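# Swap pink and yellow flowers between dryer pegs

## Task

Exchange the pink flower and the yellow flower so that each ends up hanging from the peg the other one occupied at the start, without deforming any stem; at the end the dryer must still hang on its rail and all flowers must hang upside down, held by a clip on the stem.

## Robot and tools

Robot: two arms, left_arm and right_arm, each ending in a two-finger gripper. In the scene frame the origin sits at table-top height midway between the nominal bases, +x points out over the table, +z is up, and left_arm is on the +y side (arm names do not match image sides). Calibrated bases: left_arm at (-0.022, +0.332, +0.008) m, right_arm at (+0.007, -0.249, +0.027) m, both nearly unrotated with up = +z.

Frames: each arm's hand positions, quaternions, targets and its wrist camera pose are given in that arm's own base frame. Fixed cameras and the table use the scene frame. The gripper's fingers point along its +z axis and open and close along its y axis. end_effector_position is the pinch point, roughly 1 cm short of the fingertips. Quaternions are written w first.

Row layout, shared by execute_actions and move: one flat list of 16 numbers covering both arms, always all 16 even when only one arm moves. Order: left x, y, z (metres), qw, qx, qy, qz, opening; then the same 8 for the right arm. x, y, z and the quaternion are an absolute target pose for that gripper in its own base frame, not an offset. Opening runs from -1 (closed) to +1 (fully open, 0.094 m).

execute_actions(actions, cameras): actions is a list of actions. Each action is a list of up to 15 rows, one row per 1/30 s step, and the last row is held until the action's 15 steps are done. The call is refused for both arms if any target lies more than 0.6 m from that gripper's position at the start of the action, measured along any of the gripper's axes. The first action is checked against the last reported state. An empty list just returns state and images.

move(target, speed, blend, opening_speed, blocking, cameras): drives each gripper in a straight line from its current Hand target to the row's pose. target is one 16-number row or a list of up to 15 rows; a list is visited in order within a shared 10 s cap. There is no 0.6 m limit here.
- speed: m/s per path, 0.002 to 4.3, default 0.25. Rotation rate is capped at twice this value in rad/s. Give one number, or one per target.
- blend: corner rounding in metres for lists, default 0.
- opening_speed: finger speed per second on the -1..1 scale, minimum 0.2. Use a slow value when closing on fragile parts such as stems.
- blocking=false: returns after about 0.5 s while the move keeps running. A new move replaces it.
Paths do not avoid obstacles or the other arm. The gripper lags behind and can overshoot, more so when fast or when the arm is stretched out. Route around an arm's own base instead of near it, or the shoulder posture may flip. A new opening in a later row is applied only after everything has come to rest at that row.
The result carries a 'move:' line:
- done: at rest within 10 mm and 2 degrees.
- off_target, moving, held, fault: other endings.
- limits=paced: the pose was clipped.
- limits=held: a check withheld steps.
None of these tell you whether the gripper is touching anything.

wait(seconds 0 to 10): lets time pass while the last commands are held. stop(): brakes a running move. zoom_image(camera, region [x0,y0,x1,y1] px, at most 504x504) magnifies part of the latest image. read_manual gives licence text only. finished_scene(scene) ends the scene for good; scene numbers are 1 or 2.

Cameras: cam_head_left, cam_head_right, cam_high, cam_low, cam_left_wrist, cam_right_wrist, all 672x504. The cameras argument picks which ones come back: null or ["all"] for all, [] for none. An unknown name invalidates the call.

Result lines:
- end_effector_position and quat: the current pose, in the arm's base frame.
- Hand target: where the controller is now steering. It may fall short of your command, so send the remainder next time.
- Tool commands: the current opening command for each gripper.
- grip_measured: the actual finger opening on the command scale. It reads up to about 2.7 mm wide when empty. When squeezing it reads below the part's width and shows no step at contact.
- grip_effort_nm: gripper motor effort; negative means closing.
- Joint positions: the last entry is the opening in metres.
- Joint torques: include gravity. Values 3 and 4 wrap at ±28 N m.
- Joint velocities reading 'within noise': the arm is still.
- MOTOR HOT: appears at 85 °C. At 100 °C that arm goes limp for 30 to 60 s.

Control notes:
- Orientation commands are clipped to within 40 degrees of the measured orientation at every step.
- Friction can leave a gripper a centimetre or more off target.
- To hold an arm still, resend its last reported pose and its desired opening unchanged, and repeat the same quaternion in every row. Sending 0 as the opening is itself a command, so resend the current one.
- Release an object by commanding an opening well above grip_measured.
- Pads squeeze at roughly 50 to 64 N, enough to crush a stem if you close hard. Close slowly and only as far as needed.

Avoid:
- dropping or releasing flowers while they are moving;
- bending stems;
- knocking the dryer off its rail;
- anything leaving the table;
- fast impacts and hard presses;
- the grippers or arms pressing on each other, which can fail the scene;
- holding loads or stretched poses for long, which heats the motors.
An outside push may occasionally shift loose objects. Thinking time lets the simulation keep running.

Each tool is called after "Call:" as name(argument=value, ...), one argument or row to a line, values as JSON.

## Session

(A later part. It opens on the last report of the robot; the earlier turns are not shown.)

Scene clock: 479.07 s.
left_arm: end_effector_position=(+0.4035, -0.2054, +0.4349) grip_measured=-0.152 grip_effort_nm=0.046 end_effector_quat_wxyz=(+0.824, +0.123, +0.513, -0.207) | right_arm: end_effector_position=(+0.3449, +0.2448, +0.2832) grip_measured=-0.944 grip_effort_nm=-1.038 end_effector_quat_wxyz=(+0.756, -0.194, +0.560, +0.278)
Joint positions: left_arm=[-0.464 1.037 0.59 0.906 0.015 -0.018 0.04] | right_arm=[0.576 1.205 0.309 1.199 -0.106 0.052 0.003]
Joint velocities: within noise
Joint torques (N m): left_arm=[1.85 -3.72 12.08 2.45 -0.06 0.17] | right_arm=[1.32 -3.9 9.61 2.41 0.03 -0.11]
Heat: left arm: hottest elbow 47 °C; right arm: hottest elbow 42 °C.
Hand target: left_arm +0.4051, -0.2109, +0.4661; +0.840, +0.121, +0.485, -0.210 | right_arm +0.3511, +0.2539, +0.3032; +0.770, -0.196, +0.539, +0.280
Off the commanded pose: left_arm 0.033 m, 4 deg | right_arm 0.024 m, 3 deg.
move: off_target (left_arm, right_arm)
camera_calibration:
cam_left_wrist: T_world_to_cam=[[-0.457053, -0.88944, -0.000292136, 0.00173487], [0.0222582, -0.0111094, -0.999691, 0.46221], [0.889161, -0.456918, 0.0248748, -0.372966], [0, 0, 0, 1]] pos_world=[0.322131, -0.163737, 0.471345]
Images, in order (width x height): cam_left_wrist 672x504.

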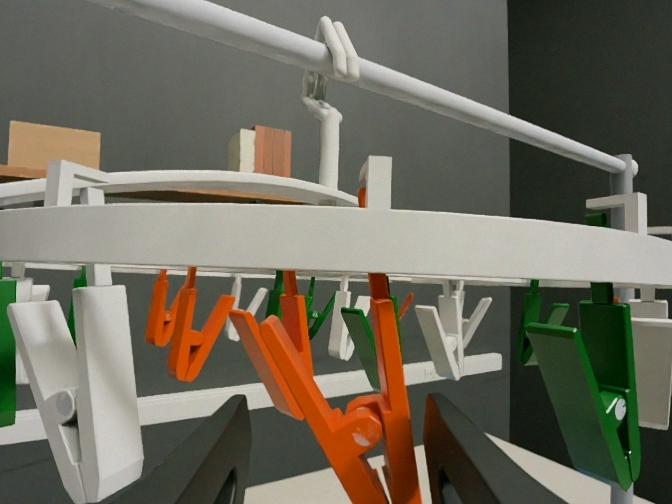

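Call:
move(
  target=[0.4206,-0.2225,0.470,0.8403,0.121,0.4851,-0.2095,-0.15,0.352,0.2546,0.3035,0.7698,-0.1962,0.5390,0.2802,-0.97],
  speed=0.04,
  cameras=["cam_left_wrist"],
)

Scene clock: 483.83 s.
left_arm: end_effector_position=(+0.4168, -0.2155, +0.4390) grip_measured=-0.152 grip_effort_nm=0.046 end_effector_quat_wxyz=(+0.824, +0.123, +0.512, -0.207) | right_arm: end_effector_position=(+0.3449, +0.2448, +0.2832) grip_measured=-0.944 grip_effort_nm=-1.038 end_effector_quat_wxyz=(+0.756, -0.194, +0.560, +0.278)
Joint positions: left_arm=[-0.474 1.086 0.632 0.915 0.006 -0.013 0.04] | right_arm=[0.576 1.205 0.309 1.199 -0.106 0.052 0.003]
Joint velocities: within noise
Joint torques (N m): left_arm=[1.79 -4.31 12.05 2.48 -0.07 0.21] | right_arm=[1.14 -3.78 9.66 2.47 0.03 -0.1]
Heat: left arm: hottest elbow 48 °C; right arm: hottest elbow 42 °C.
Hand target: left_arm +0.4188, -0.2214, +0.4693; +0.840, +0.121, +0.485, -0.210 | right_arm +0.3511, +0.2539, +0.3032; +0.770, -0.196, +0.539, +0.280
Off the commanded pose: left_arm 0.032 m, 4 deg | right_arm 0.024 m, 3 deg.
move: off_target (left_arm, right_arm)
camera_calibration:
cam_left_wrist: T_world_to_cam=[[-0.456961, -0.889486, -0.000664134, -0.00103046], [0.0238545, -0.0115085, -0.999649, 0.465173], [0.889167, -0.456817, 0.0264772, -0.390253], [0, 0, 0, 1]] pos_world=[0.335433, -0.173837, 0.475342]
Images, in order (width x height): cam_left_wrist 672x504.

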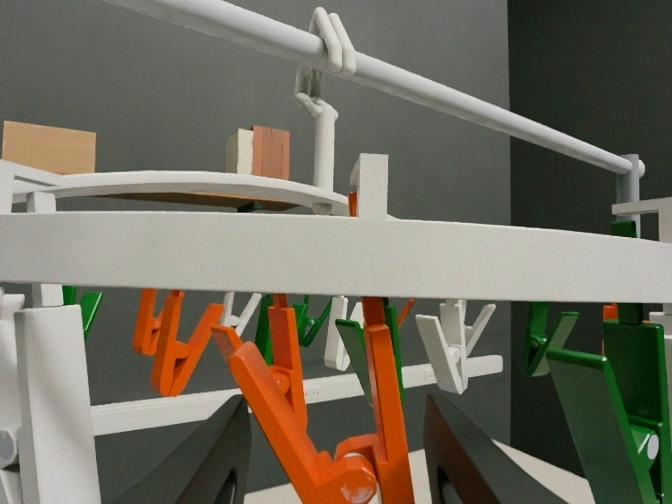

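Call:
move(
  target=[0.4206,-0.2215,0.4695,0.8403,0.121,0.4851,-0.2095,-0.4,0.352,0.2546,0.3035,0.7698,-0.1962,0.5390,0.2802,-0.97],
  speed=0.04,
  opening_speed=0.25,
  cameras=["cam_left_wrist"],
)

Scene clock: 489.43 s.
left_arm: end_effector_position=(+0.4167, -0.2156, +0.4396) grip_measured=-0.398 grip_effort_nm=-0.120 end_effector_quat_wxyz=(+0.825, +0.123, +0.512, -0.207) | right_arm: end_effector_position=(+0.3449, +0.2448, +0.2832) grip_measured=-0.944 grip_effort_nm=-1.023 end_effector_quat_wxyz=(+0.756, -0.194, +0.560, +0.278)
Joint positions: left_arm=[-0.474 1.086 0.633 0.915 0.006 -0.013 0.028] | right_arm=[0.576 1.205 0.309 1.199 -0.106 0.052 0.003]
Joint velocities: within noise
Joint torques (N m): left_arm=[2.08 -4.25 11.9 2.58 0.03 0.16] | right_arm=[1.55 -3.78 9.58 2.47 0.03 -0.1]
Heat: left arm: hottest elbow 50 °C; right arm: hottest elbow 42 °C.
Hand target: left_arm +0.4188, -0.2206, +0.4688; +0.840, +0.121, +0.485, -0.210 | right_arm +0.3510, +0.2539, +0.3032; +0.770, -0.196, +0.539, +0.280
Off the commanded pose: left_arm 0.031 m, 4 deg | right_arm 0.024 m, 3 deg.
move: off_target (left_arm, right_arm)
camera_calibration:
cam_left_wrist: T_world_to_cam=[[-0.457057, -0.889436, -0.00135178, -0.000841722], [0.0251497, -0.0114045, -0.999619, 0.465143], [0.889082, -0.456917, 0.0275816, -0.390647], [0, 0, 0, 1]] pos_world=[0.335234, -0.173937, 0.475739]
Images, in order (width x height): cam_left_wrist 672x504.

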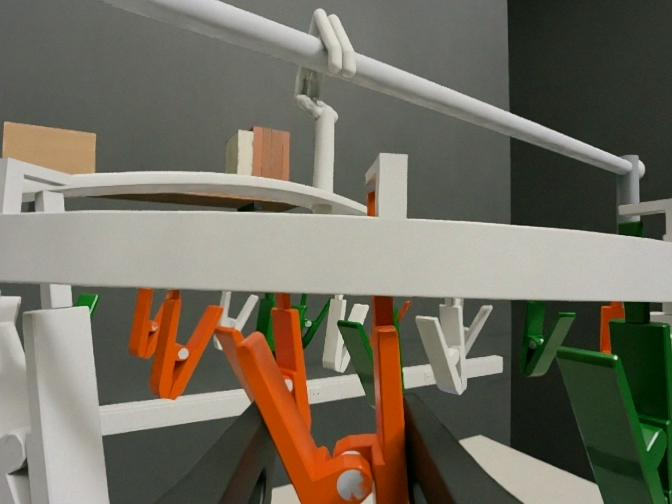

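Call:
move(
  target=[0.4206,-0.2215,0.4695,0.8403,0.121,0.4851,-0.2095,-0.75,0.352,0.2546,0.3035,0.7698,-0.1962,0.5390,0.2802,-0.97],
  speed=0.04,
  opening_speed=0.2,
  cameras=["cam_left_wrist","cam_right_wrist"],
)

Scene clock: 493.87 s.
left_arm: end_effector_position=(+0.4167, -0.2156, +0.4396) grip_measured=-0.581 grip_effort_nm=-1.062 end_effector_quat_wxyz=(+0.825, +0.123, +0.512, -0.207) | right_arm: end_effector_position=(+0.3449, +0.2448, +0.2832) grip_measured=-0.944 grip_effort_nm=-1.028 end_effector_quat_wxyz=(+0.756, -0.194, +0.560, +0.278)
Joint positions: left_arm=[-0.474 1.086 0.633 0.915 0.006 -0.013 0.02] | right_arm=[0.576 1.205 0.309 1.199 -0.106 0.052 0.003]
Joint velocities: within noise
Joint torques (N m): left_arm=[2.02 -4.31 11.92 2.56 0.03 0.16] | right_arm=[1.26 -3.9 9.61 2.44 0.03 -0.1]
Heat: left arm: hottest elbow 51 °C; right arm: hottest elbow 42 °C.
Hand target: left_arm +0.4188, -0.2206, +0.4688; +0.840, +0.121, +0.485, -0.210 | right_arm +0.3510, +0.2539, +0.3033; +0.770, -0.196, +0.539, +0.280
Off the commanded pose: left_arm 0.031 m, 4 deg | right_arm 0.024 m, 3 deg.
move: off_target (left_arm, right_arm)
camera_calibration:
cam_left_wrist: T_world_to_cam=[[-0.457057, -0.889436, -0.00135178, -0.000841722], [0.0251497, -0.0114045, -0.999619, 0.465143], [0.889082, -0.456917, 0.0275816, -0.390647], [0, 0, 0, 1]] pos_world=[0.335234, -0.173937, 0.475739]
cam_right_wrist: T_world_to_cam=[[0.640233, -0.768137, -0.00815702, -0.0315373], [-0.102597, -0.0749805, -0.991893, 0.375802], [0.761298, 0.63588, -0.126814, -0.295439], [0, 0, 0, 1]] pos_world=[0.283665, 0.191817, 0.335033]
Images, in order (width x height): cam_left_wrist 672x504, cam_right_wrist 672x504.

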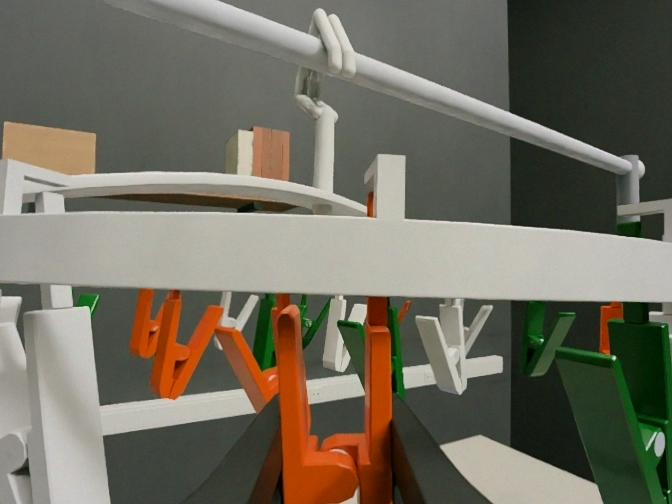

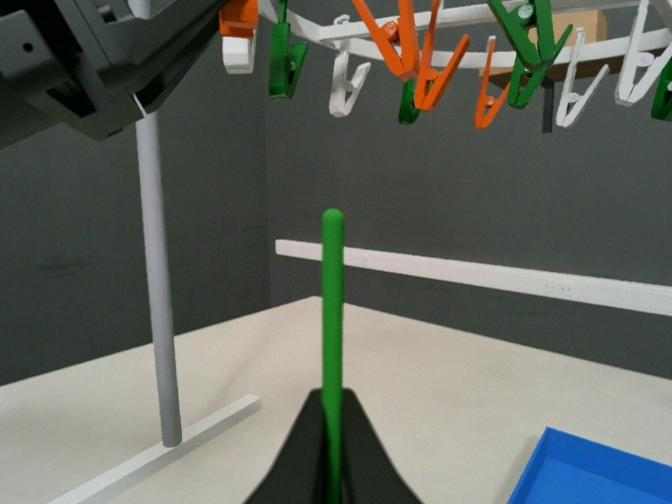

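Call:
move(
  target=[0.4206,-0.2215,0.4695,0.8403,0.121,0.4851,-0.2095,-0.75,0.387,0.345,0.325,0.7698,-0.1962,0.5390,0.2802,-0.97],
  speed=0.1,
  cameras=["cam_right_wrist","cam_head_right"],
)

Scene clock: 500.57 s.
left_arm: end_effector_position=(+0.4167, -0.2156, +0.4396) grip_measured=-0.581 grip_effort_nm=-1.067 end_effector_quat_wxyz=(+0.825, +0.123, +0.512, -0.207) | right_arm: end_effector_position=(+0.3793, +0.3326, +0.3101) grip_measured=-0.944 grip_effort_nm=-1.033 end_effector_quat_wxyz=(+0.761, -0.194, +0.551, +0.281)
Joint positions: left_arm=[-0.474 1.086 0.633 0.915 0.006 -0.013 0.02] | right_arm=[0.735 1.375 0.54 1.158 0.04 0.002 0.003]
Joint velocities: within noise
Joint torques (N m): left_arm=[2.08 -4.31 11.92 2.56 0.03 0.16] | right_arm=[1.32 -7.77 10.24 1.48 0.07 -0.11]
Heat: left arm: hottest elbow 52 °C; right arm: hottest elbow 42 °C.
Hand target: left_arm +0.4188, -0.2206, +0.4688; +0.840, +0.121, +0.485, -0.210 | right_arm +0.3861, +0.3443, +0.3249; +0.770, -0.196, +0.539, +0.280
Off the commanded pose: left_arm 0.031 m, 4 deg | right_arm 0.021 m, 2 deg.
move: off_target (left_arm, right_arm)
camera_calibration:
cam_right_wrist: T_world_to_cam=[[0.643924, -0.765076, -0.00464497, 0.0105573], [-0.0832022, -0.0639892, -0.994476, 0.402402], [0.760552, 0.640753, -0.10486, -0.382196], [0, 0, 0, 1]] pos_world=[0.317362, 0.27872, 0.360151]
Images, in order (width x height): cam_head_right 672x504, cam_right_wrist 672x504.

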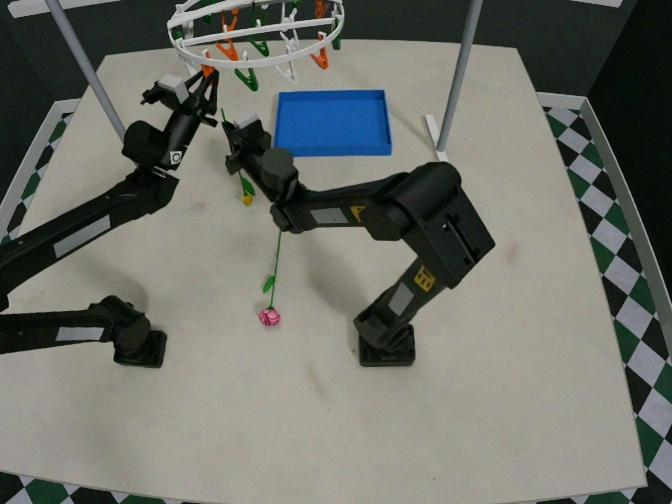

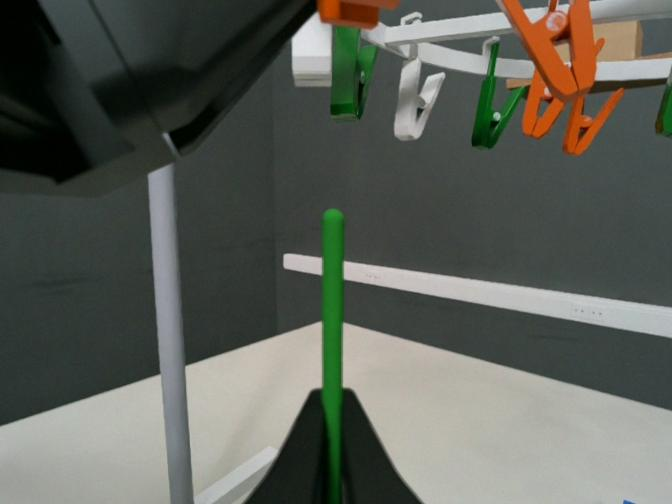

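Call:
zoom_image(
  camera="cam_right_wrist",
  region=[250, 0, 450, 150],
)

Scaled by 2.520 from the camera's 672x504 image, which has a finer 960x720 frame.

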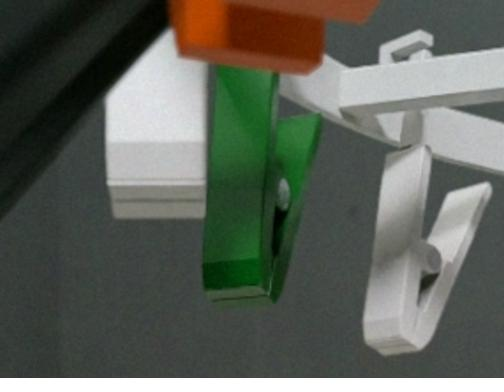

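Call:
move(
  target=[0.4206,-0.2215,0.4695,0.8403,0.121,0.4851,-0.2095,-0.75,0.4018,0.3522,0.344,0.7698,-0.1962,0.5390,0.2802,-0.97],
  speed=0.05,
  cameras=["cam_right_wrist","cam_left_wrist"],
)

Call:
zoom_image(
  camera="cam_right_wrist",
  region=[250, 0, 450, 250],
)

Scene clock: 529.10 s.
left_arm: end_effector_position=(+0.4167, -0.2156, +0.4396) grip_measured=-0.581 grip_effort_nm=-1.062 end_effector_quat_wxyz=(+0.825, +0.123, +0.512, -0.207) | right_arm: end_effector_position=(+0.3913, +0.3454, +0.3240) grip_measured=-0.944 grip_effort_nm=-1.028 end_effector_quat_wxyz=(+0.758, -0.198, +0.553, +0.282)
Joint positions: left_arm=[-0.474 1.086 0.633 0.915 0.006 -0.013 0.02] | right_arm=[0.735 1.375 0.601 1.089 0.032 0.001 0.003]
Joint velocities: within noise
Joint torques (N m): left_arm=[2.08 -4.31 11.9 2.56 0.03 0.16] | right_arm=[0.32 -8.88 10.66 1.47 -0.07 -0.09]
Heat: left arm: hottest elbow 56 °C; right arm: hottest elbow 41 °C.
Hand target: left_arm +0.4188, -0.2206, +0.4688; +0.840, +0.121, +0.485, -0.210 | right_arm +0.4008, +0.3513, +0.3438; +0.770, -0.196, +0.539, +0.280
Off the commanded pose: left_arm 0.031 m, 4 deg | right_arm 0.024 m, 2 deg.
move: off_target (left_arm, right_arm)
camera_calibration:
cam_left_wrist: T_world_to_cam=[[-0.457057, -0.889436, -0.00135178, -0.000841722], [0.0251497, -0.0114045, -0.999619, 0.465143], [0.889082, -0.456917, 0.0275816, -0.390647], [0, 0, 0, 1]] pos_world=[0.335234, -0.173937, 0.475739]
cam_right_wrist: T_world_to_cam=[[0.649472, -0.760386, -0.0007446, 0.00757496], [-0.086799, -0.0731651, -0.993536, 0.42239], [0.755416, 0.645338, -0.113519, -0.394781], [0, 0, 0, 1]] pos_world=[0.329967, 0.291431, 0.37485]
Images, in order (width x height): cam_left_wrist 672x504, cam_right_wrist 672x504.

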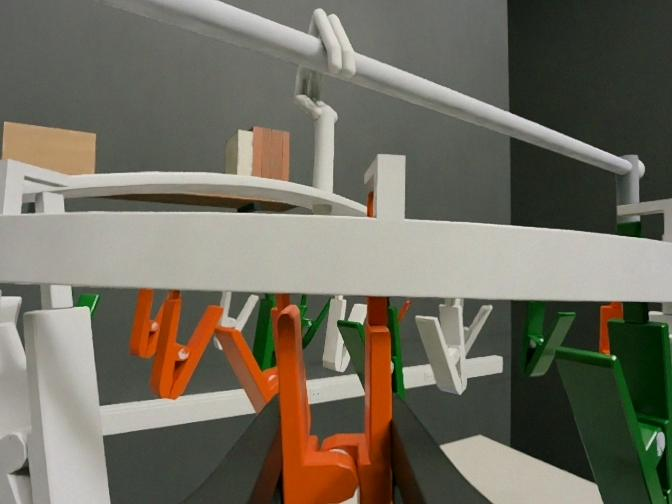

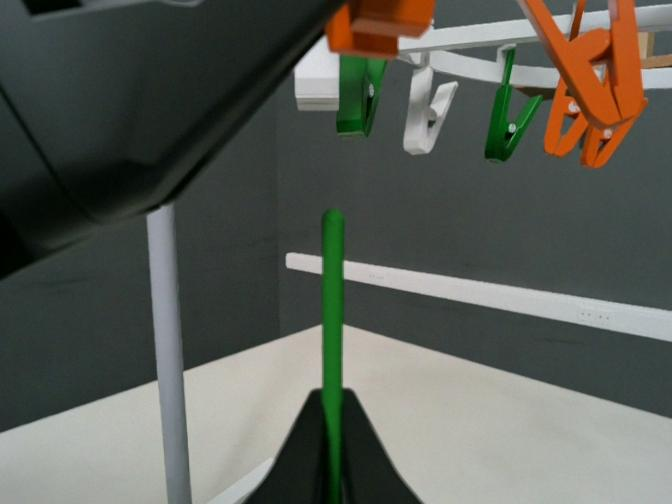

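Scaled by 2.016 from the camera's 672x504 image, which has a finer 960x720 frame.

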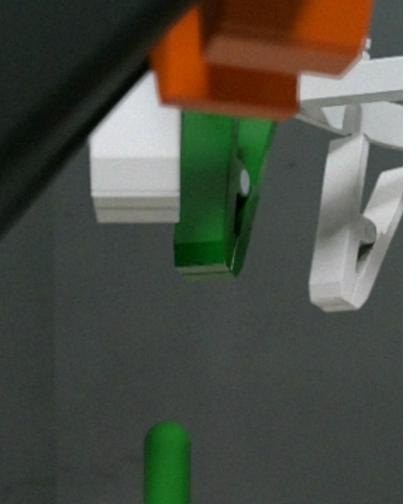

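Call:
move(
  target=[0.4206,-0.2215,0.4695,0.8403,0.121,0.4851,-0.2095,-0.75,0.412,0.350,0.354,0.7698,-0.1962,0.5390,0.2802,-0.97],
  speed=0.05,
  cameras=["cam_right_wrist"],
)

Call:
zoom_image(
  camera="cam_right_wrist",
  region=[250, 0, 450, 250],
)

Scene clock: 542.23 s.
left_arm: end_effector_position=(+0.4167, -0.2156, +0.4396) grip_measured=-0.581 grip_effort_nm=-1.062 end_effector_quat_wxyz=(+0.825, +0.123, +0.512, -0.207) | right_arm: end_effector_position=(+0.4006, +0.3464, +0.3296) grip_measured=-0.944 grip_effort_nm=-1.033 end_effector_quat_wxyz=(+0.757, -0.203, +0.555, +0.281)
Joint positions: left_arm=[-0.474 1.086 0.633 0.915 0.006 -0.013 0.02] | right_arm=[0.717 1.375 0.628 1.055 0.011 0.001 0.003]
Joint velocities: within noise
Joint torques (N m): left_arm=[2.08 -4.31 11.92 2.56 0.03 0.16] | right_arm=[-0.15 -9.99 10.95 1.54 -0.07 -0.03]
Heat: left arm: hottest elbow 57 °C; right arm: hottest elbow 43 °C.
Hand target: left_arm +0.4188, -0.2206, +0.4688; +0.840, +0.121, +0.485, -0.210 | right_arm +0.4108, +0.3490, +0.3540; +0.770, -0.196, +0.539, +0.280
Off the commanded pose: left_arm 0.031 m, 4 deg | right_arm 0.027 m, 2 deg.
move: off_target (left_arm, right_arm)
camera_calibration:
cam_right_wrist: T_world_to_cam=[[0.651653, -0.758495, 0.00580476, -0.00131225], [-0.0883326, -0.0834863, -0.992586, 0.432662], [0.753356, 0.646309, -0.121404, -0.398743], [0, 0, 0, 1]] pos_world=[0.339469, 0.292837, 0.381053]
Images, in order (width x height): cam_right_wrist 672x504.

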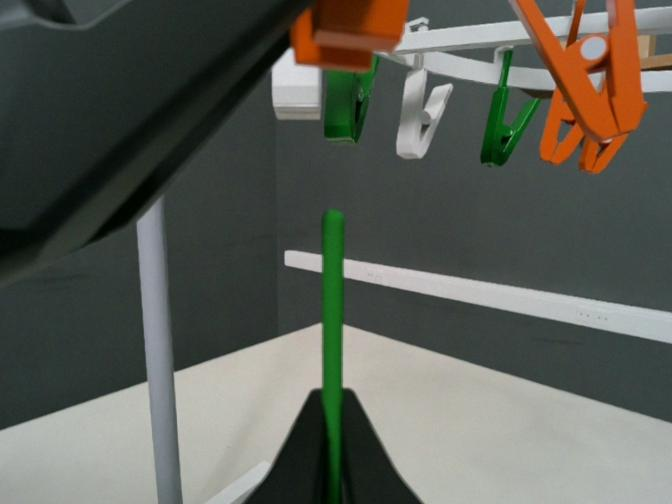

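Scaled by 2.016 from the camera's 672x504 image, which has a finer 960x720 frame.

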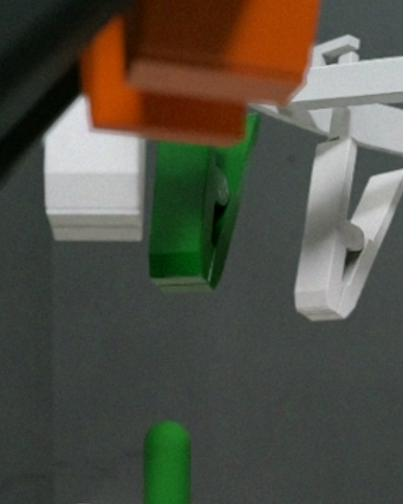

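Call:
move(
  target=[0.4206,-0.2215,0.4695,0.8403,0.121,0.4851,-0.2095,-0.75,0.4136,0.348,0.373,0.7698,-0.1962,0.5390,0.2802,-0.97],
  speed=0.04,
  cameras=["cam_right_wrist"],
)

Call:
zoom_image(
  camera="cam_right_wrist",
  region=[250, 0, 450, 250],
)

Scene clock: 552.20 s.
left_arm: end_effector_position=(+0.4167, -0.2156, +0.4396) grip_measured=-0.581 grip_effort_nm=-1.062 end_effector_quat_wxyz=(+0.825, +0.123, +0.512, -0.207) | right_arm: end_effector_position=(+0.4030, +0.3456, +0.3458) grip_measured=-0.944 grip_effort_nm=-1.028 end_effector_quat_wxyz=(+0.756, -0.204, +0.556, +0.280)
Joint positions: left_arm=[-0.474 1.086 0.633 0.915 0.006 -0.013 0.02] | right_arm=[0.711 1.338 0.652 0.989 0.005 0.001 0.003]
Joint velocities: within noise
Joint torques (N m): left_arm=[2.02 -4.25 11.92 2.58 0.04 0.16] | right_arm=[-0.26 -9.93 11.26 1.55 -0.07 0.01]
Heat: left arm: hottest elbow 58 °C; right arm: hottest elbow 45 °C.
Hand target: left_arm +0.4188, -0.2206, +0.4688; +0.840, +0.121, +0.485, -0.210 | right_arm +0.4123, +0.3469, +0.3729; +0.770, -0.196, +0.539, +0.280
Off the commanded pose: left_arm 0.031 m, 4 deg | right_arm 0.029 m, 3 deg.
move: off_target (left_arm, right_arm)
camera_calibration:
cam_right_wrist: T_world_to_cam=[[0.651659, -0.758473, 0.00773683, -0.00419254], [-0.0899124, -0.0873704, -0.99211, 0.450705], [0.753164, 0.645822, -0.125132, -0.396611], [0, 0, 0, 1]] pos_world=[0.341969, 0.292338, 0.397553]
Images, in order (width x height): cam_right_wrist 672x504.

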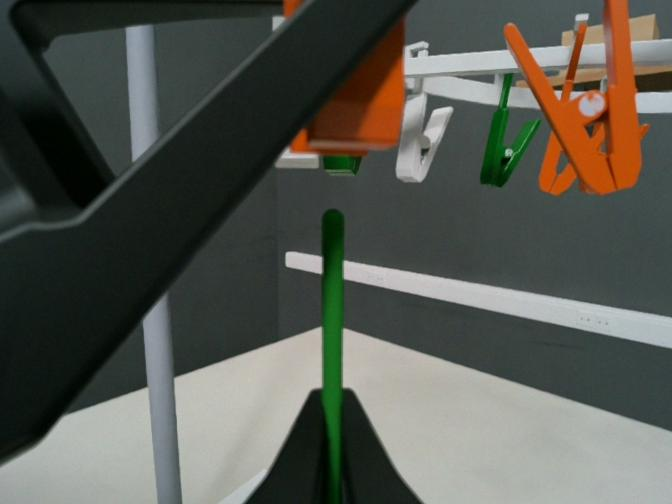

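Scaled by 2.016 from the camera's 672x504 image, which has a finer 960x720 frame.

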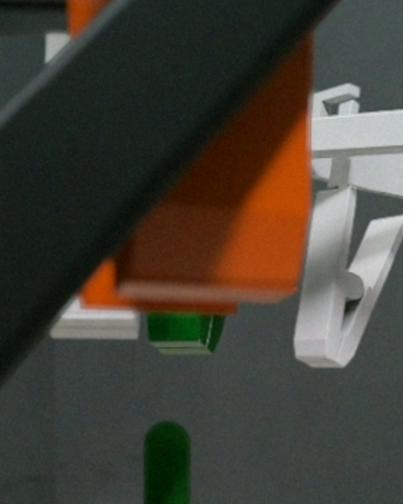

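Call:
move(
  target=[0.4206,-0.2215,0.4695,0.8403,0.121,0.4851,-0.2095,-0.75,0.4136,0.348,0.385,0.7698,-0.1962,0.539,0.2802,-0.97],
  speed=0.03,
  cameras=["cam_right_wrist","cam_head_right"],
)

Call:
zoom_image(
  camera="cam_right_wrist",
  region=[250, 0, 450, 250],
)

Scene clock: 567.40 s.
left_arm: end_effector_position=(+0.4167, -0.2156, +0.4396) grip_measured=-0.581 grip_effort_nm=-1.062 end_effector_quat_wxyz=(+0.825, +0.123, +0.512, -0.207) | right_arm: end_effector_position=(+0.4035, +0.3461, +0.3553) grip_measured=-0.944 grip_effort_nm=-1.033 end_effector_quat_wxyz=(+0.755, -0.205, +0.557, +0.279)
Joint positions: left_arm=[-0.474 1.086 0.633 0.915 0.006 -0.013 0.02] | right_arm=[0.711 1.317 0.666 0.949 0.005 0.001 0.003]
Joint velocities: within noise
Joint torques (N m): left_arm=[2.02 -4.31 11.93 2.56 0.03 0.15] | right_arm=[-0.09 -9.93 11.55 1.57 -0.09 0]
Heat: left arm: hottest elbow 59 °C; right arm: hottest elbow 46 °C.
Hand target: left_arm +0.4188, -0.2206, +0.4688; +0.840, +0.121, +0.485, -0.210 | right_arm +0.4121, +0.3469, +0.3847; +0.770, -0.196, +0.539, +0.280
Off the commanded pose: left_arm 0.031 m, 4 deg | right_arm 0.031 m, 3 deg.
move: off_target (left_arm, right_arm)
camera_calibration:
cam_right_wrist: T_world_to_cam=[[0.651713, -0.758425, 0.00780272, -0.0044044], [-0.0927505, -0.0899021, -0.991622, 0.462047], [0.752773, 0.64553, -0.128935, -0.394467], [0, 0, 0, 1]] pos_world=[0.34267, 0.292839, 0.40735]
Images, in order (width x height): cam_head_right 672x504, cam_right_wrist 672x504.

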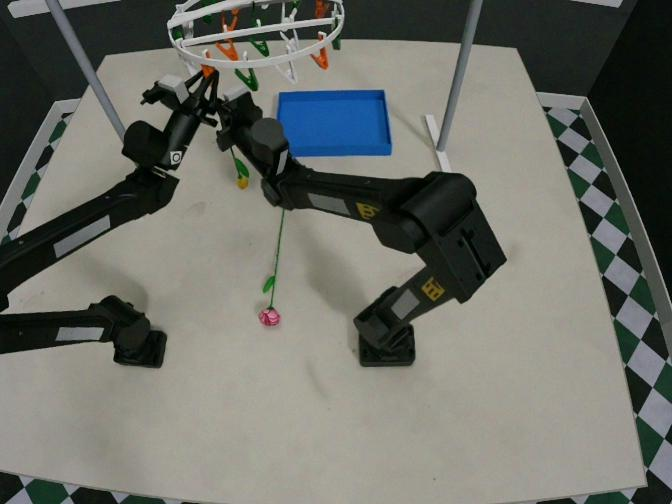

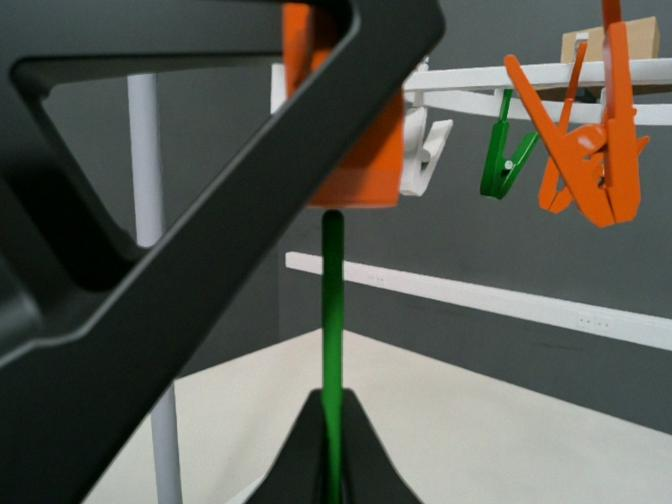

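Scaled by 2.016 from the camera's 672x504 image, which has a finer 960x720 frame.

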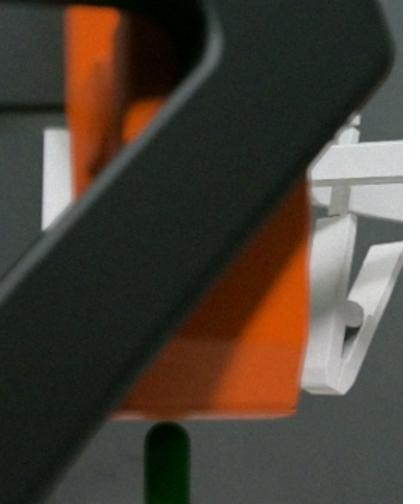

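Call:
move(
  target=[0.4206,-0.2215,0.4695,0.8403,0.121,0.4851,-0.2095,-0.75,0.4136,0.348,0.390,0.7698,-0.1962,0.539,0.2802,-0.97],
  speed=0.03,
  cameras=["cam_right_wrist","cam_low"],
)

Call:
zoom_image(
  camera="cam_right_wrist",
  region=[250, 0, 450, 250],
)

Scene clock: 572.83 s.
left_arm: end_effector_position=(+0.4165, -0.2155, +0.4400) grip_measured=-0.581 grip_effort_nm=-1.067 end_effector_quat_wxyz=(+0.825, +0.123, +0.511, -0.207) | right_arm: end_effector_position=(+0.4038, +0.3463, +0.3572) grip_measured=-0.944 grip_effort_nm=-1.033 end_effector_quat_wxyz=(+0.753, -0.205, +0.560, +0.279)
Joint positions: left_arm=[-0.474 1.086 0.633 0.917 0.006 -0.013 0.02] | right_arm=[0.711 1.31 0.671 0.932 0.005 0.001 0.003]
Joint velocities: within noise
Joint torques (N m): left_arm=[2.02 -4.31 11.92 2.48 0.04 0.16] | right_arm=[0.03 -10.17 11.85 1.65 -0.07 0.01]
Heat: left arm: hottest elbow 59 °C; right arm: hottest elbow 47 °C.
Hand target: left_arm +0.4189, -0.2206, +0.4688; +0.840, +0.121, +0.485, -0.210 | right_arm +0.4119, +0.3467, +0.3897; +0.770, -0.196, +0.539, +0.280
Off the commanded pose: left_arm 0.030 m, 3 deg | right_arm 0.034 m, 3 deg.
move: off_target (left_arm, right_arm)
camera_calibration:
cam_right_wrist: T_world_to_cam=[[0.651756, -0.758388, 0.00780401, -0.00439594], [-0.0970744, -0.0936216, -0.990864, 0.466779], [0.75219, 0.645044, -0.134639, -0.392179], [0, 0, 0, 1]] pos_world=[0.343171, 0.29334, 0.409746]
Images, in order (width x height): cam_low 672x504, cam_right_wrist 672x504.

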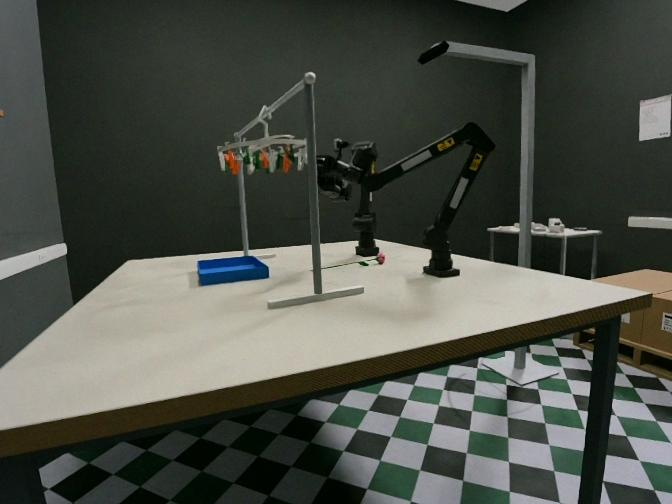

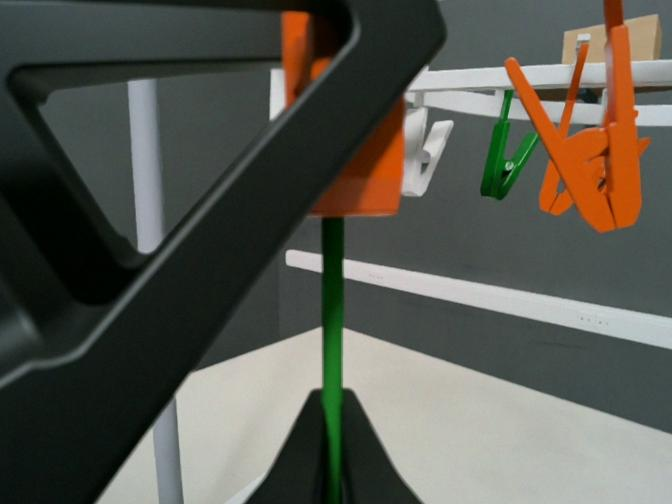

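Scaled by 2.016 from the camera's 672x504 image, which has a finer 960x720 frame.

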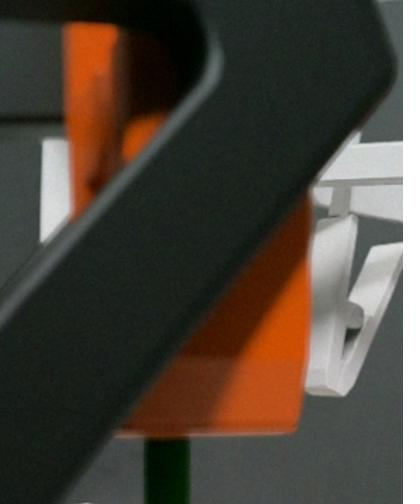

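Call:
move(
  target=[0.4206,-0.2215,0.4695,0.8403,0.121,0.4851,-0.2095,-0.75,0.4136,0.348,0.395,0.7698,-0.1962,0.539,0.2802,-0.97],
  speed=0.03,
  cameras=["cam_right_wrist","cam_low"],
)

Call:
zoom_image(
  camera="cam_right_wrist",
  region=[250, 0, 450, 250],
)

Call:
zoom_image(
  camera="cam_low",
  region=[210, 110, 370, 230],
)

Scene clock: 576.87 s.
left_arm: end_effector_position=(+0.4164, -0.2155, +0.4403) grip_measured=-0.581 grip_effort_nm=-1.067 end_effector_quat_wxyz=(+0.826, +0.123, +0.510, -0.207) | right_arm: end_effector_position=(+0.4042, +0.3467, +0.3611) grip_measured=-0.944 grip_effort_nm=-1.038 end_effector_quat_wxyz=(+0.752, -0.206, +0.560, +0.278)
Joint positions: left_arm=[-0.474 1.086 0.633 0.919 0.006 -0.013 0.02] | right_arm=[0.711 1.302 0.678 0.915 0.005 0.001 0.003]
Joint velocities: within noise
Joint torques (N m): left_arm=[1.96 -4.25 11.93 2.41 0.03 0.16] | right_arm=[-0.26 -10.4 11.88 1.63 -0.07 0.01]
Heat: left arm: hottest elbow 59 °C; right arm: hottest elbow 47 °C.
Hand target: left_arm +0.4189, -0.2206, +0.4689; +0.840, +0.121, +0.485, -0.210 | right_arm +0.4118, +0.3467, +0.3946; +0.770, -0.196, +0.539, +0.280
Off the commanded pose: left_arm 0.030 m, 3 deg | right_arm 0.035 m, 3 deg.
move: off_target (left_arm, right_arm)
camera_calibration:
cam_right_wrist: T_world_to_cam=[[0.651757, -0.758388, 0.00783713, -0.00446452], [-0.0987215, -0.0950775, -0.990563, 0.471795], [0.751976, 0.644832, -0.136837, -0.391216], [0, 0, 0, 1]] pos_world=[0.343671, 0.29374, 0.413845]
Images, in order (width x height): cam_low 672x504, cam_right_wrist 672x504.

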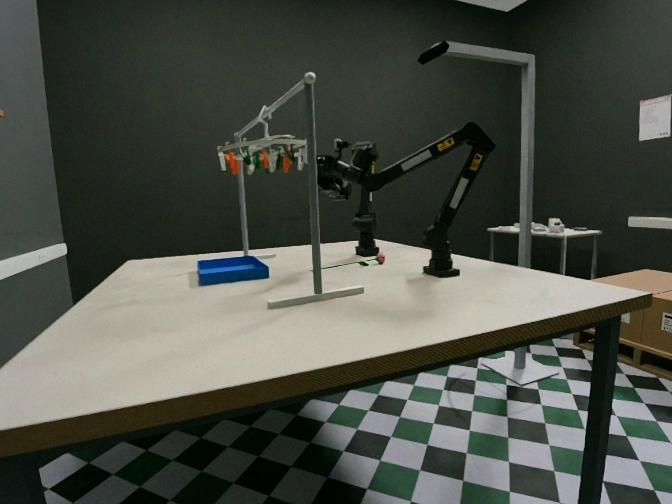

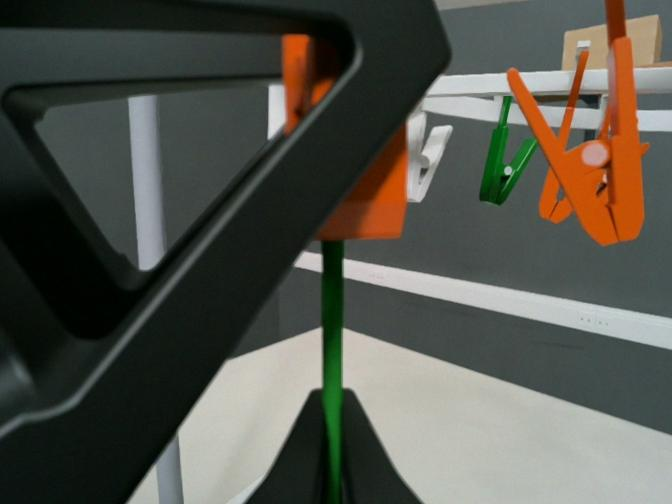

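Scaled by 2.016 from the camera's 672x504 image, which has a finer 960x720 frame.

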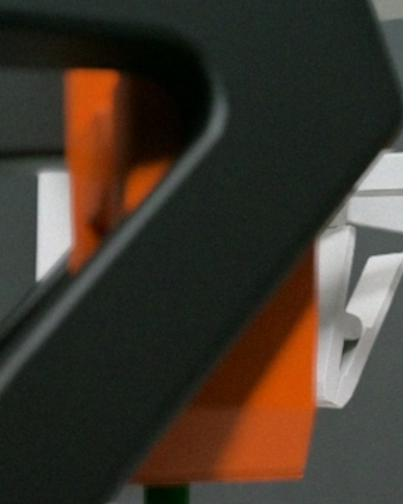

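Scaled by 3.150 from the camera's 672x504 image, which has a finer 960x720 frame.

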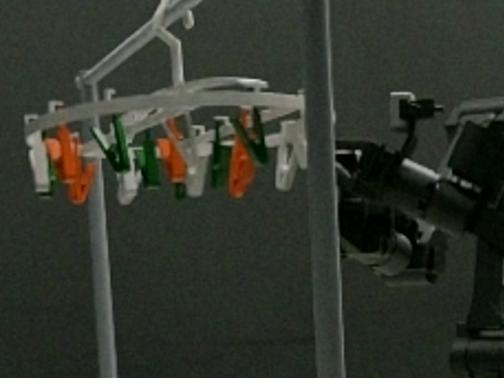

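Call:
move(
  target=[0.4206,-0.2215,0.4695,0.8403,0.121,0.4851,-0.2095,-0.75,0.4136,0.348,0.400,0.7698,-0.1962,0.539,0.2802,-0.97],
  speed=0.03,
  cameras=["cam_right_wrist"],
)

Call:
zoom_image(
  camera="cam_right_wrist",
  region=[250, 50, 450, 300],
)

Scene clock: 581.03 s.
left_arm: end_effector_position=(+0.4164, -0.2155, +0.4403) grip_measured=-0.581 grip_effort_nm=-1.067 end_effector_quat_wxyz=(+0.826, +0.123, +0.510, -0.207) | right_arm: end_effector_position=(+0.4039, +0.3466, +0.3635) grip_measured=-0.944 grip_effort_nm=-1.028 end_effector_quat_wxyz=(+0.751, -0.207, +0.562, +0.278)
Joint positions: left_arm=[-0.474 1.086 0.633 0.919 0.006 -0.013 0.02] | right_arm=[0.711 1.293 0.682 0.899 0.004 0.001 0.003]
Joint velocities: within noise
Joint torques (N m): left_arm=[2.08 -4.31 11.92 2.44 0.04 0.16] | right_arm=[-0.15 -10.4 12.23 1.69 -0.04 0.02]
Heat: left arm: hottest elbow 60 °C; right arm: hottest elbow 47 °C.
Hand target: left_arm +0.4189, -0.2206, +0.4689; +0.840, +0.121, +0.485, -0.210 | right_arm +0.4115, +0.3464, +0.3997; +0.770, -0.196, +0.539, +0.280
Off the commanded pose: left_arm 0.030 m, 3 deg | right_arm 0.038 m, 4 deg.
move: off_target (left_arm, right_arm)
camera_calibration:
cam_right_wrist: T_world_to_cam=[[0.652304, -0.757915, 0.00798315, -0.00480784], [-0.101751, -0.0979999, -0.989971, 0.47611], [0.751096, 0.64495, -0.141044, -0.388754], [0, 0, 0, 1]] pos_world=[0.343572, 0.293742, 0.416542]
Images, in order (width x height): cam_right_wrist 672x504.

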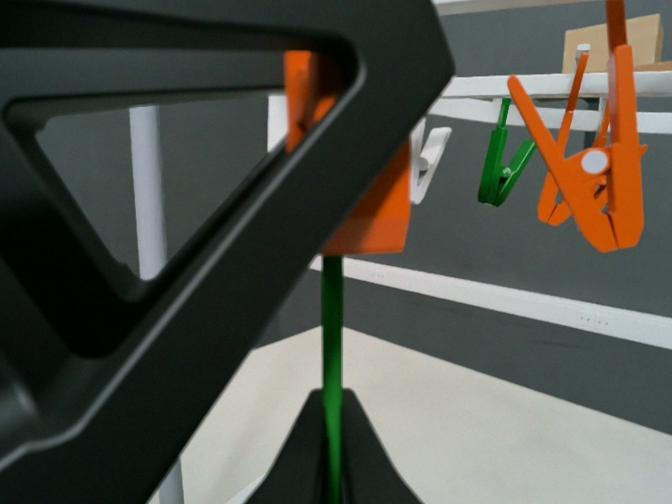

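Scaled by 2.016 from the camera's 672x504 image, which has a finer 960x720 frame.

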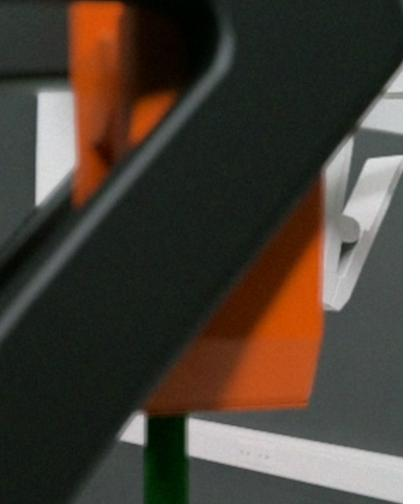

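Call:
move(
  target=[0.4206,-0.2215,0.4695,0.8403,0.121,0.4851,-0.2095,-0.75,0.4180,0.3424,0.404,0.7698,-0.1962,0.539,0.2802,-0.97],
  speed=0.03,
  cameras=["cam_right_wrist"],
)

Call:
zoom_image(
  camera="cam_right_wrist",
  region=[250, 50, 450, 300],
)

Scene clock: 585.33 s.
left_arm: end_effector_position=(+0.4167, -0.2156, +0.4421) grip_measured=-0.581 grip_effort_nm=-1.062 end_effector_quat_wxyz=(+0.826, +0.122, +0.509, -0.207) | right_arm: end_effector_position=(+0.4057, +0.3441, +0.3665) grip_measured=-0.944 grip_effort_nm=-1.033 end_effector_quat_wxyz=(+0.750, -0.211, +0.561, +0.279)
Joint positions: left_arm=[-0.474 1.086 0.636 0.919 0.006 -0.013 0.02] | right_arm=[0.699 1.286 0.686 0.885 -0.017 0.001 0.003]
Joint velocities: within noise
Joint torques (N m): left_arm=[2.02 -4.25 11.7 2.41 0.04 0.16] | right_arm=[-0.73 -10.17 12.31 1.7 0.11 0.07]
Heat: left arm: hottest elbow 60 °C; right arm: hottest elbow 47 °C.
Hand target: left_arm +0.4191, -0.2207, +0.4688; +0.840, +0.121, +0.485, -0.210 | right_arm +0.4158, +0.3407, +0.4036; +0.770, -0.196, +0.539, +0.280
Off the commanded pose: left_arm 0.028 m, 3 deg | right_arm 0.039 m, 4 deg.
move: off_target (left_arm, right_arm)
camera_calibration:
cam_right_wrist: T_world_to_cam=[[0.658008, -0.752884, 0.013862, -0.0140794], [-0.0983626, -0.104189, -0.989681, 0.479634], [0.746559, 0.649854, -0.142613, -0.387287], [0, 0, 0, 1]] pos_world=[0.345575, 0.291053, 0.419648]
Images, in order (width x height): cam_right_wrist 672x504.

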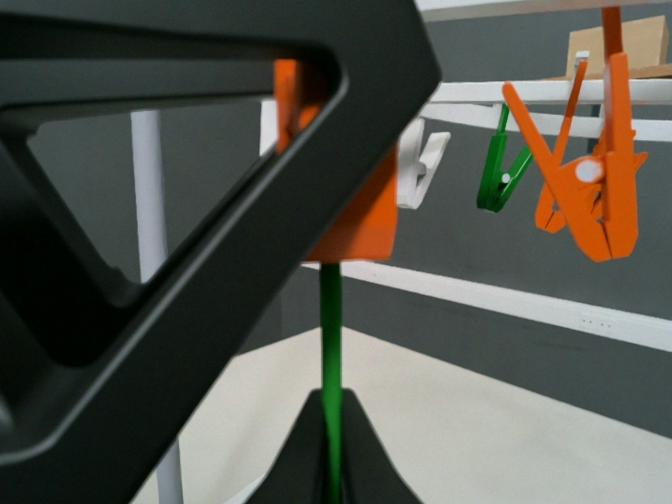

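Scaled by 2.016 from the camera's 672x504 image, which has a finer 960x720 frame.

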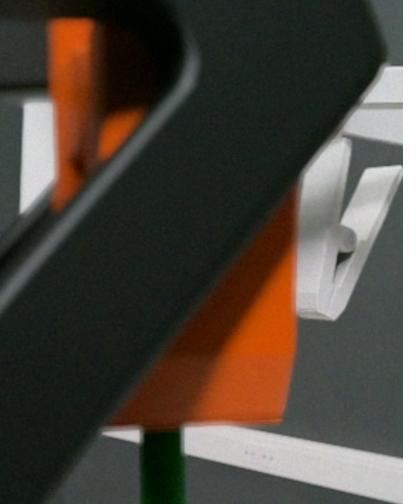

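Call:
move(
  target=[0.4206,-0.2215,0.4695,0.8403,0.121,0.4851,-0.2095,-0.75,0.4180,0.3424,0.410,0.7698,-0.1962,0.539,0.2802,-0.97],
  speed=0.03,
  cameras=["cam_right_wrist", "cam_left_wrist"],
)

Call:
zoom_image(
  camera="cam_right_wrist",
  region=[250, 50, 450, 300],
)

Scene clock: 590.10 s.
left_arm: end_effector_position=(+0.4167, -0.2158, +0.4432) grip_measured=-0.581 grip_effort_nm=-1.067 end_effector_quat_wxyz=(+0.827, +0.122, +0.508, -0.207) | right_arm: end_effector_position=(+0.4065, +0.3432, +0.3685) grip_measured=-0.944 grip_effort_nm=-1.033 end_effector_quat_wxyz=(+0.748, -0.212, +0.564, +0.278)
Joint positions: left_arm=[-0.475 1.087 0.638 0.92 0.006 -0.013 0.02] | right_arm=[0.696 1.277 0.691 0.865 -0.017 0.001 0.003]
Joint velocities: within noise
Joint torques (N m): left_arm=[2.08 -4.31 11.59 2.36 0.04 0.15] | right_arm=[-0.62 -10.52 12.75 1.7 0.12 0.07]
Heat: left arm: hottest elbow 59 °C; right arm: hottest elbow 47 °C.
Hand target: left_arm +0.4192, -0.2207, +0.4687; +0.840, +0.121, +0.485, -0.210 | right_arm +0.4154, +0.3404, +0.4094; +0.770, -0.196, +0.539, +0.280
Off the commanded pose: left_arm 0.027 m, 3 deg | right_arm 0.043 m, 4 deg.
move: off_target (left_arm, right_arm)
camera_calibration:
cam_left_wrist: T_world_to_cam=[[-0.45733, -0.889296, -0.00133319, -0.000867773], [0.0332337, -0.0155926, -0.999326, 0.464357], [0.888676, -0.457066, 0.0366856, -0.394711], [0, 0, 0, 1]] pos_world=[0.334941, -0.17394, 0.478523]
cam_right_wrist: T_world_to_cam=[[0.656626, -0.754088, 0.0138898, -0.0142587], [-0.104203, -0.108945, -0.988571, 0.485197], [0.746983, 0.647674, -0.150114, -0.383749], [0, 0, 0, 1]] pos_world=[0.346576, 0.290651, 0.422243]
Images, in order (width x height): cam_left_wrist 672x504, cam_right_wrist 672x504.

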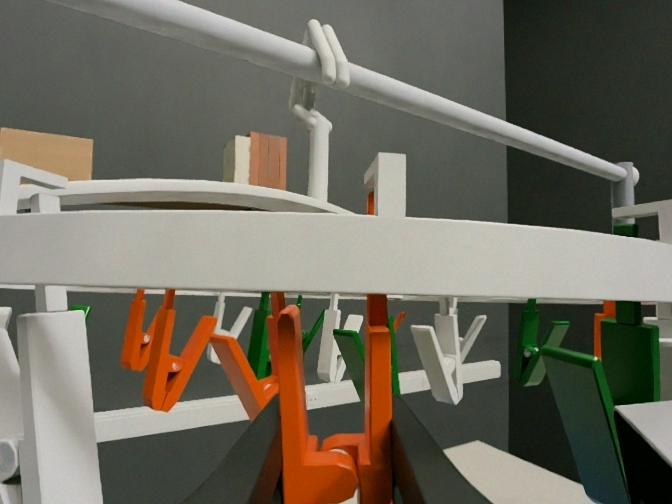

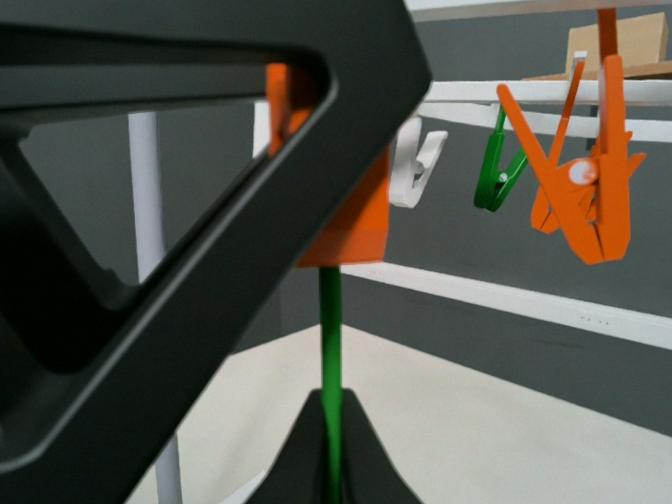

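Scaled by 2.016 from the camera's 672x504 image, which has a finer 960x720 frame.

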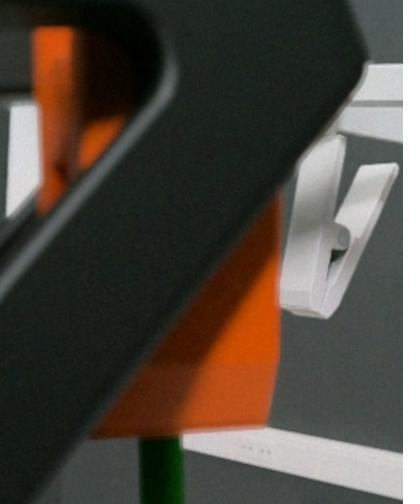

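Call:
move(
  target=[0.4206,-0.2215,0.4695,0.8403,0.121,0.4851,-0.2095,-0.2,0.4180,0.3424,0.410,0.7698,-0.1962,0.539,0.2802,-0.97],
  speed=0.03,
  opening_speed=0.25,
  cameras=["cam_right_wrist", "cam_left_wrist"],
)

Call:
zoom_image(
  camera="cam_right_wrist",
  region=[250, 50, 450, 300],
)

Scene clock: 597.77 s.
left_arm: end_effector_position=(+0.4165, -0.2157, +0.4438) grip_measured=-0.202 grip_effort_nm=0.056 end_effector_quat_wxyz=(+0.828, +0.122, +0.507, -0.207) | right_arm: end_effector_position=(+0.4086, +0.3420, +0.3744) grip_measured=-0.944 grip_effort_nm=-1.033 end_effector_quat_wxyz=(+0.752, -0.209, +0.561, +0.277)
Joint positions: left_arm=[-0.475 1.087 0.639 0.921 0.006 -0.013 0.037] | right_arm=[0.692 1.275 0.7 0.863 -0.017 0.001 0.003]
Joint velocities: within noise
Joint torques (N m): left_arm=[2.02 -4.25 11.62 2.3 0.04 0.16] | right_arm=[-0.32 -10.17 12.26 1.77 0.08 0.08]
Heat: left arm: hottest elbow 60 °C; right arm: hottest elbow 48 °C.
Hand target: left_arm +0.4192, -0.2208, +0.4690; +0.840, +0.121, +0.485, -0.210 | right_arm +0.4161, +0.3410, +0.4096; +0.770, -0.196, +0.539, +0.280
Off the commanded pose: left_arm 0.027 m, 3 deg | right_arm 0.037 m, 4 deg.
move: off_target (left_arm, right_arm)
camera_calibration:
cam_left_wrist: T_world_to_cam=[[-0.457369, -0.889276, -0.00131207, -0.0008632], [0.0350023, -0.0165279, -0.999251, 0.463971], [0.888588, -0.457072, 0.0386861, -0.395433], [0, 0, 0, 1]] pos_world=[0.334743, -0.173841, 0.47892]
cam_right_wrist: T_world_to_cam=[[0.653081, -0.757159, 0.0139321, -0.0141935], [-0.0972495, -0.102098, -0.990009, 0.486472], [0.751017, 0.645202, -0.140312, -0.388131], [0, 0, 0, 1]] pos_world=[0.348072, 0.289344, 0.42735]
Images, in order (width x height): cam_left_wrist 672x504, cam_right_wrist 672x504.

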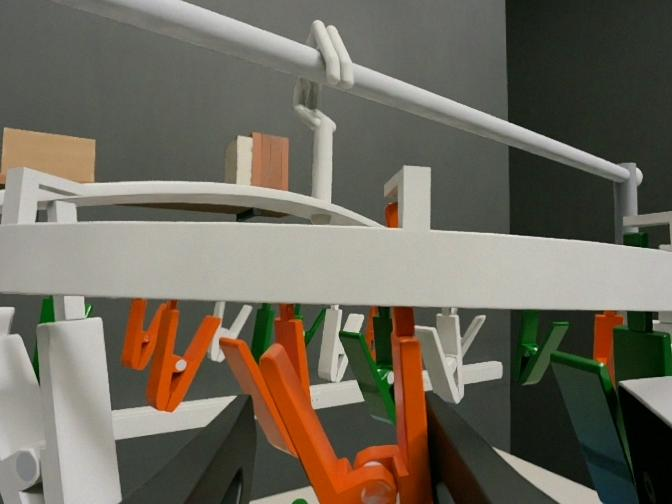

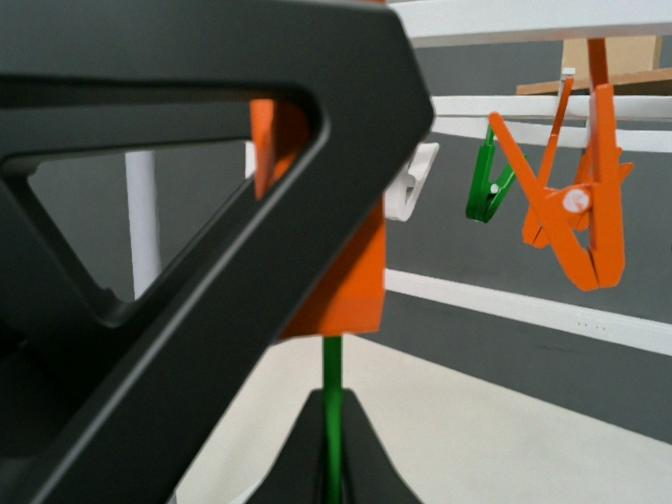

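Scaled by 2.016 from the camera's 672x504 image, which has a finer 960x720 frame.

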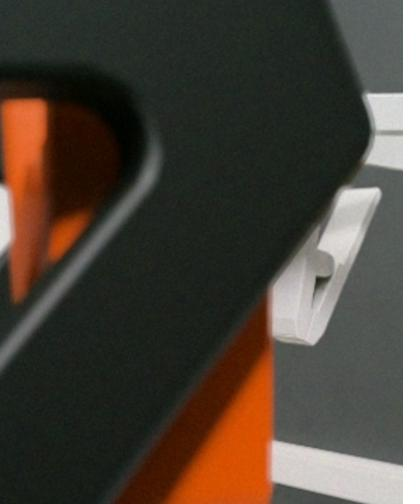

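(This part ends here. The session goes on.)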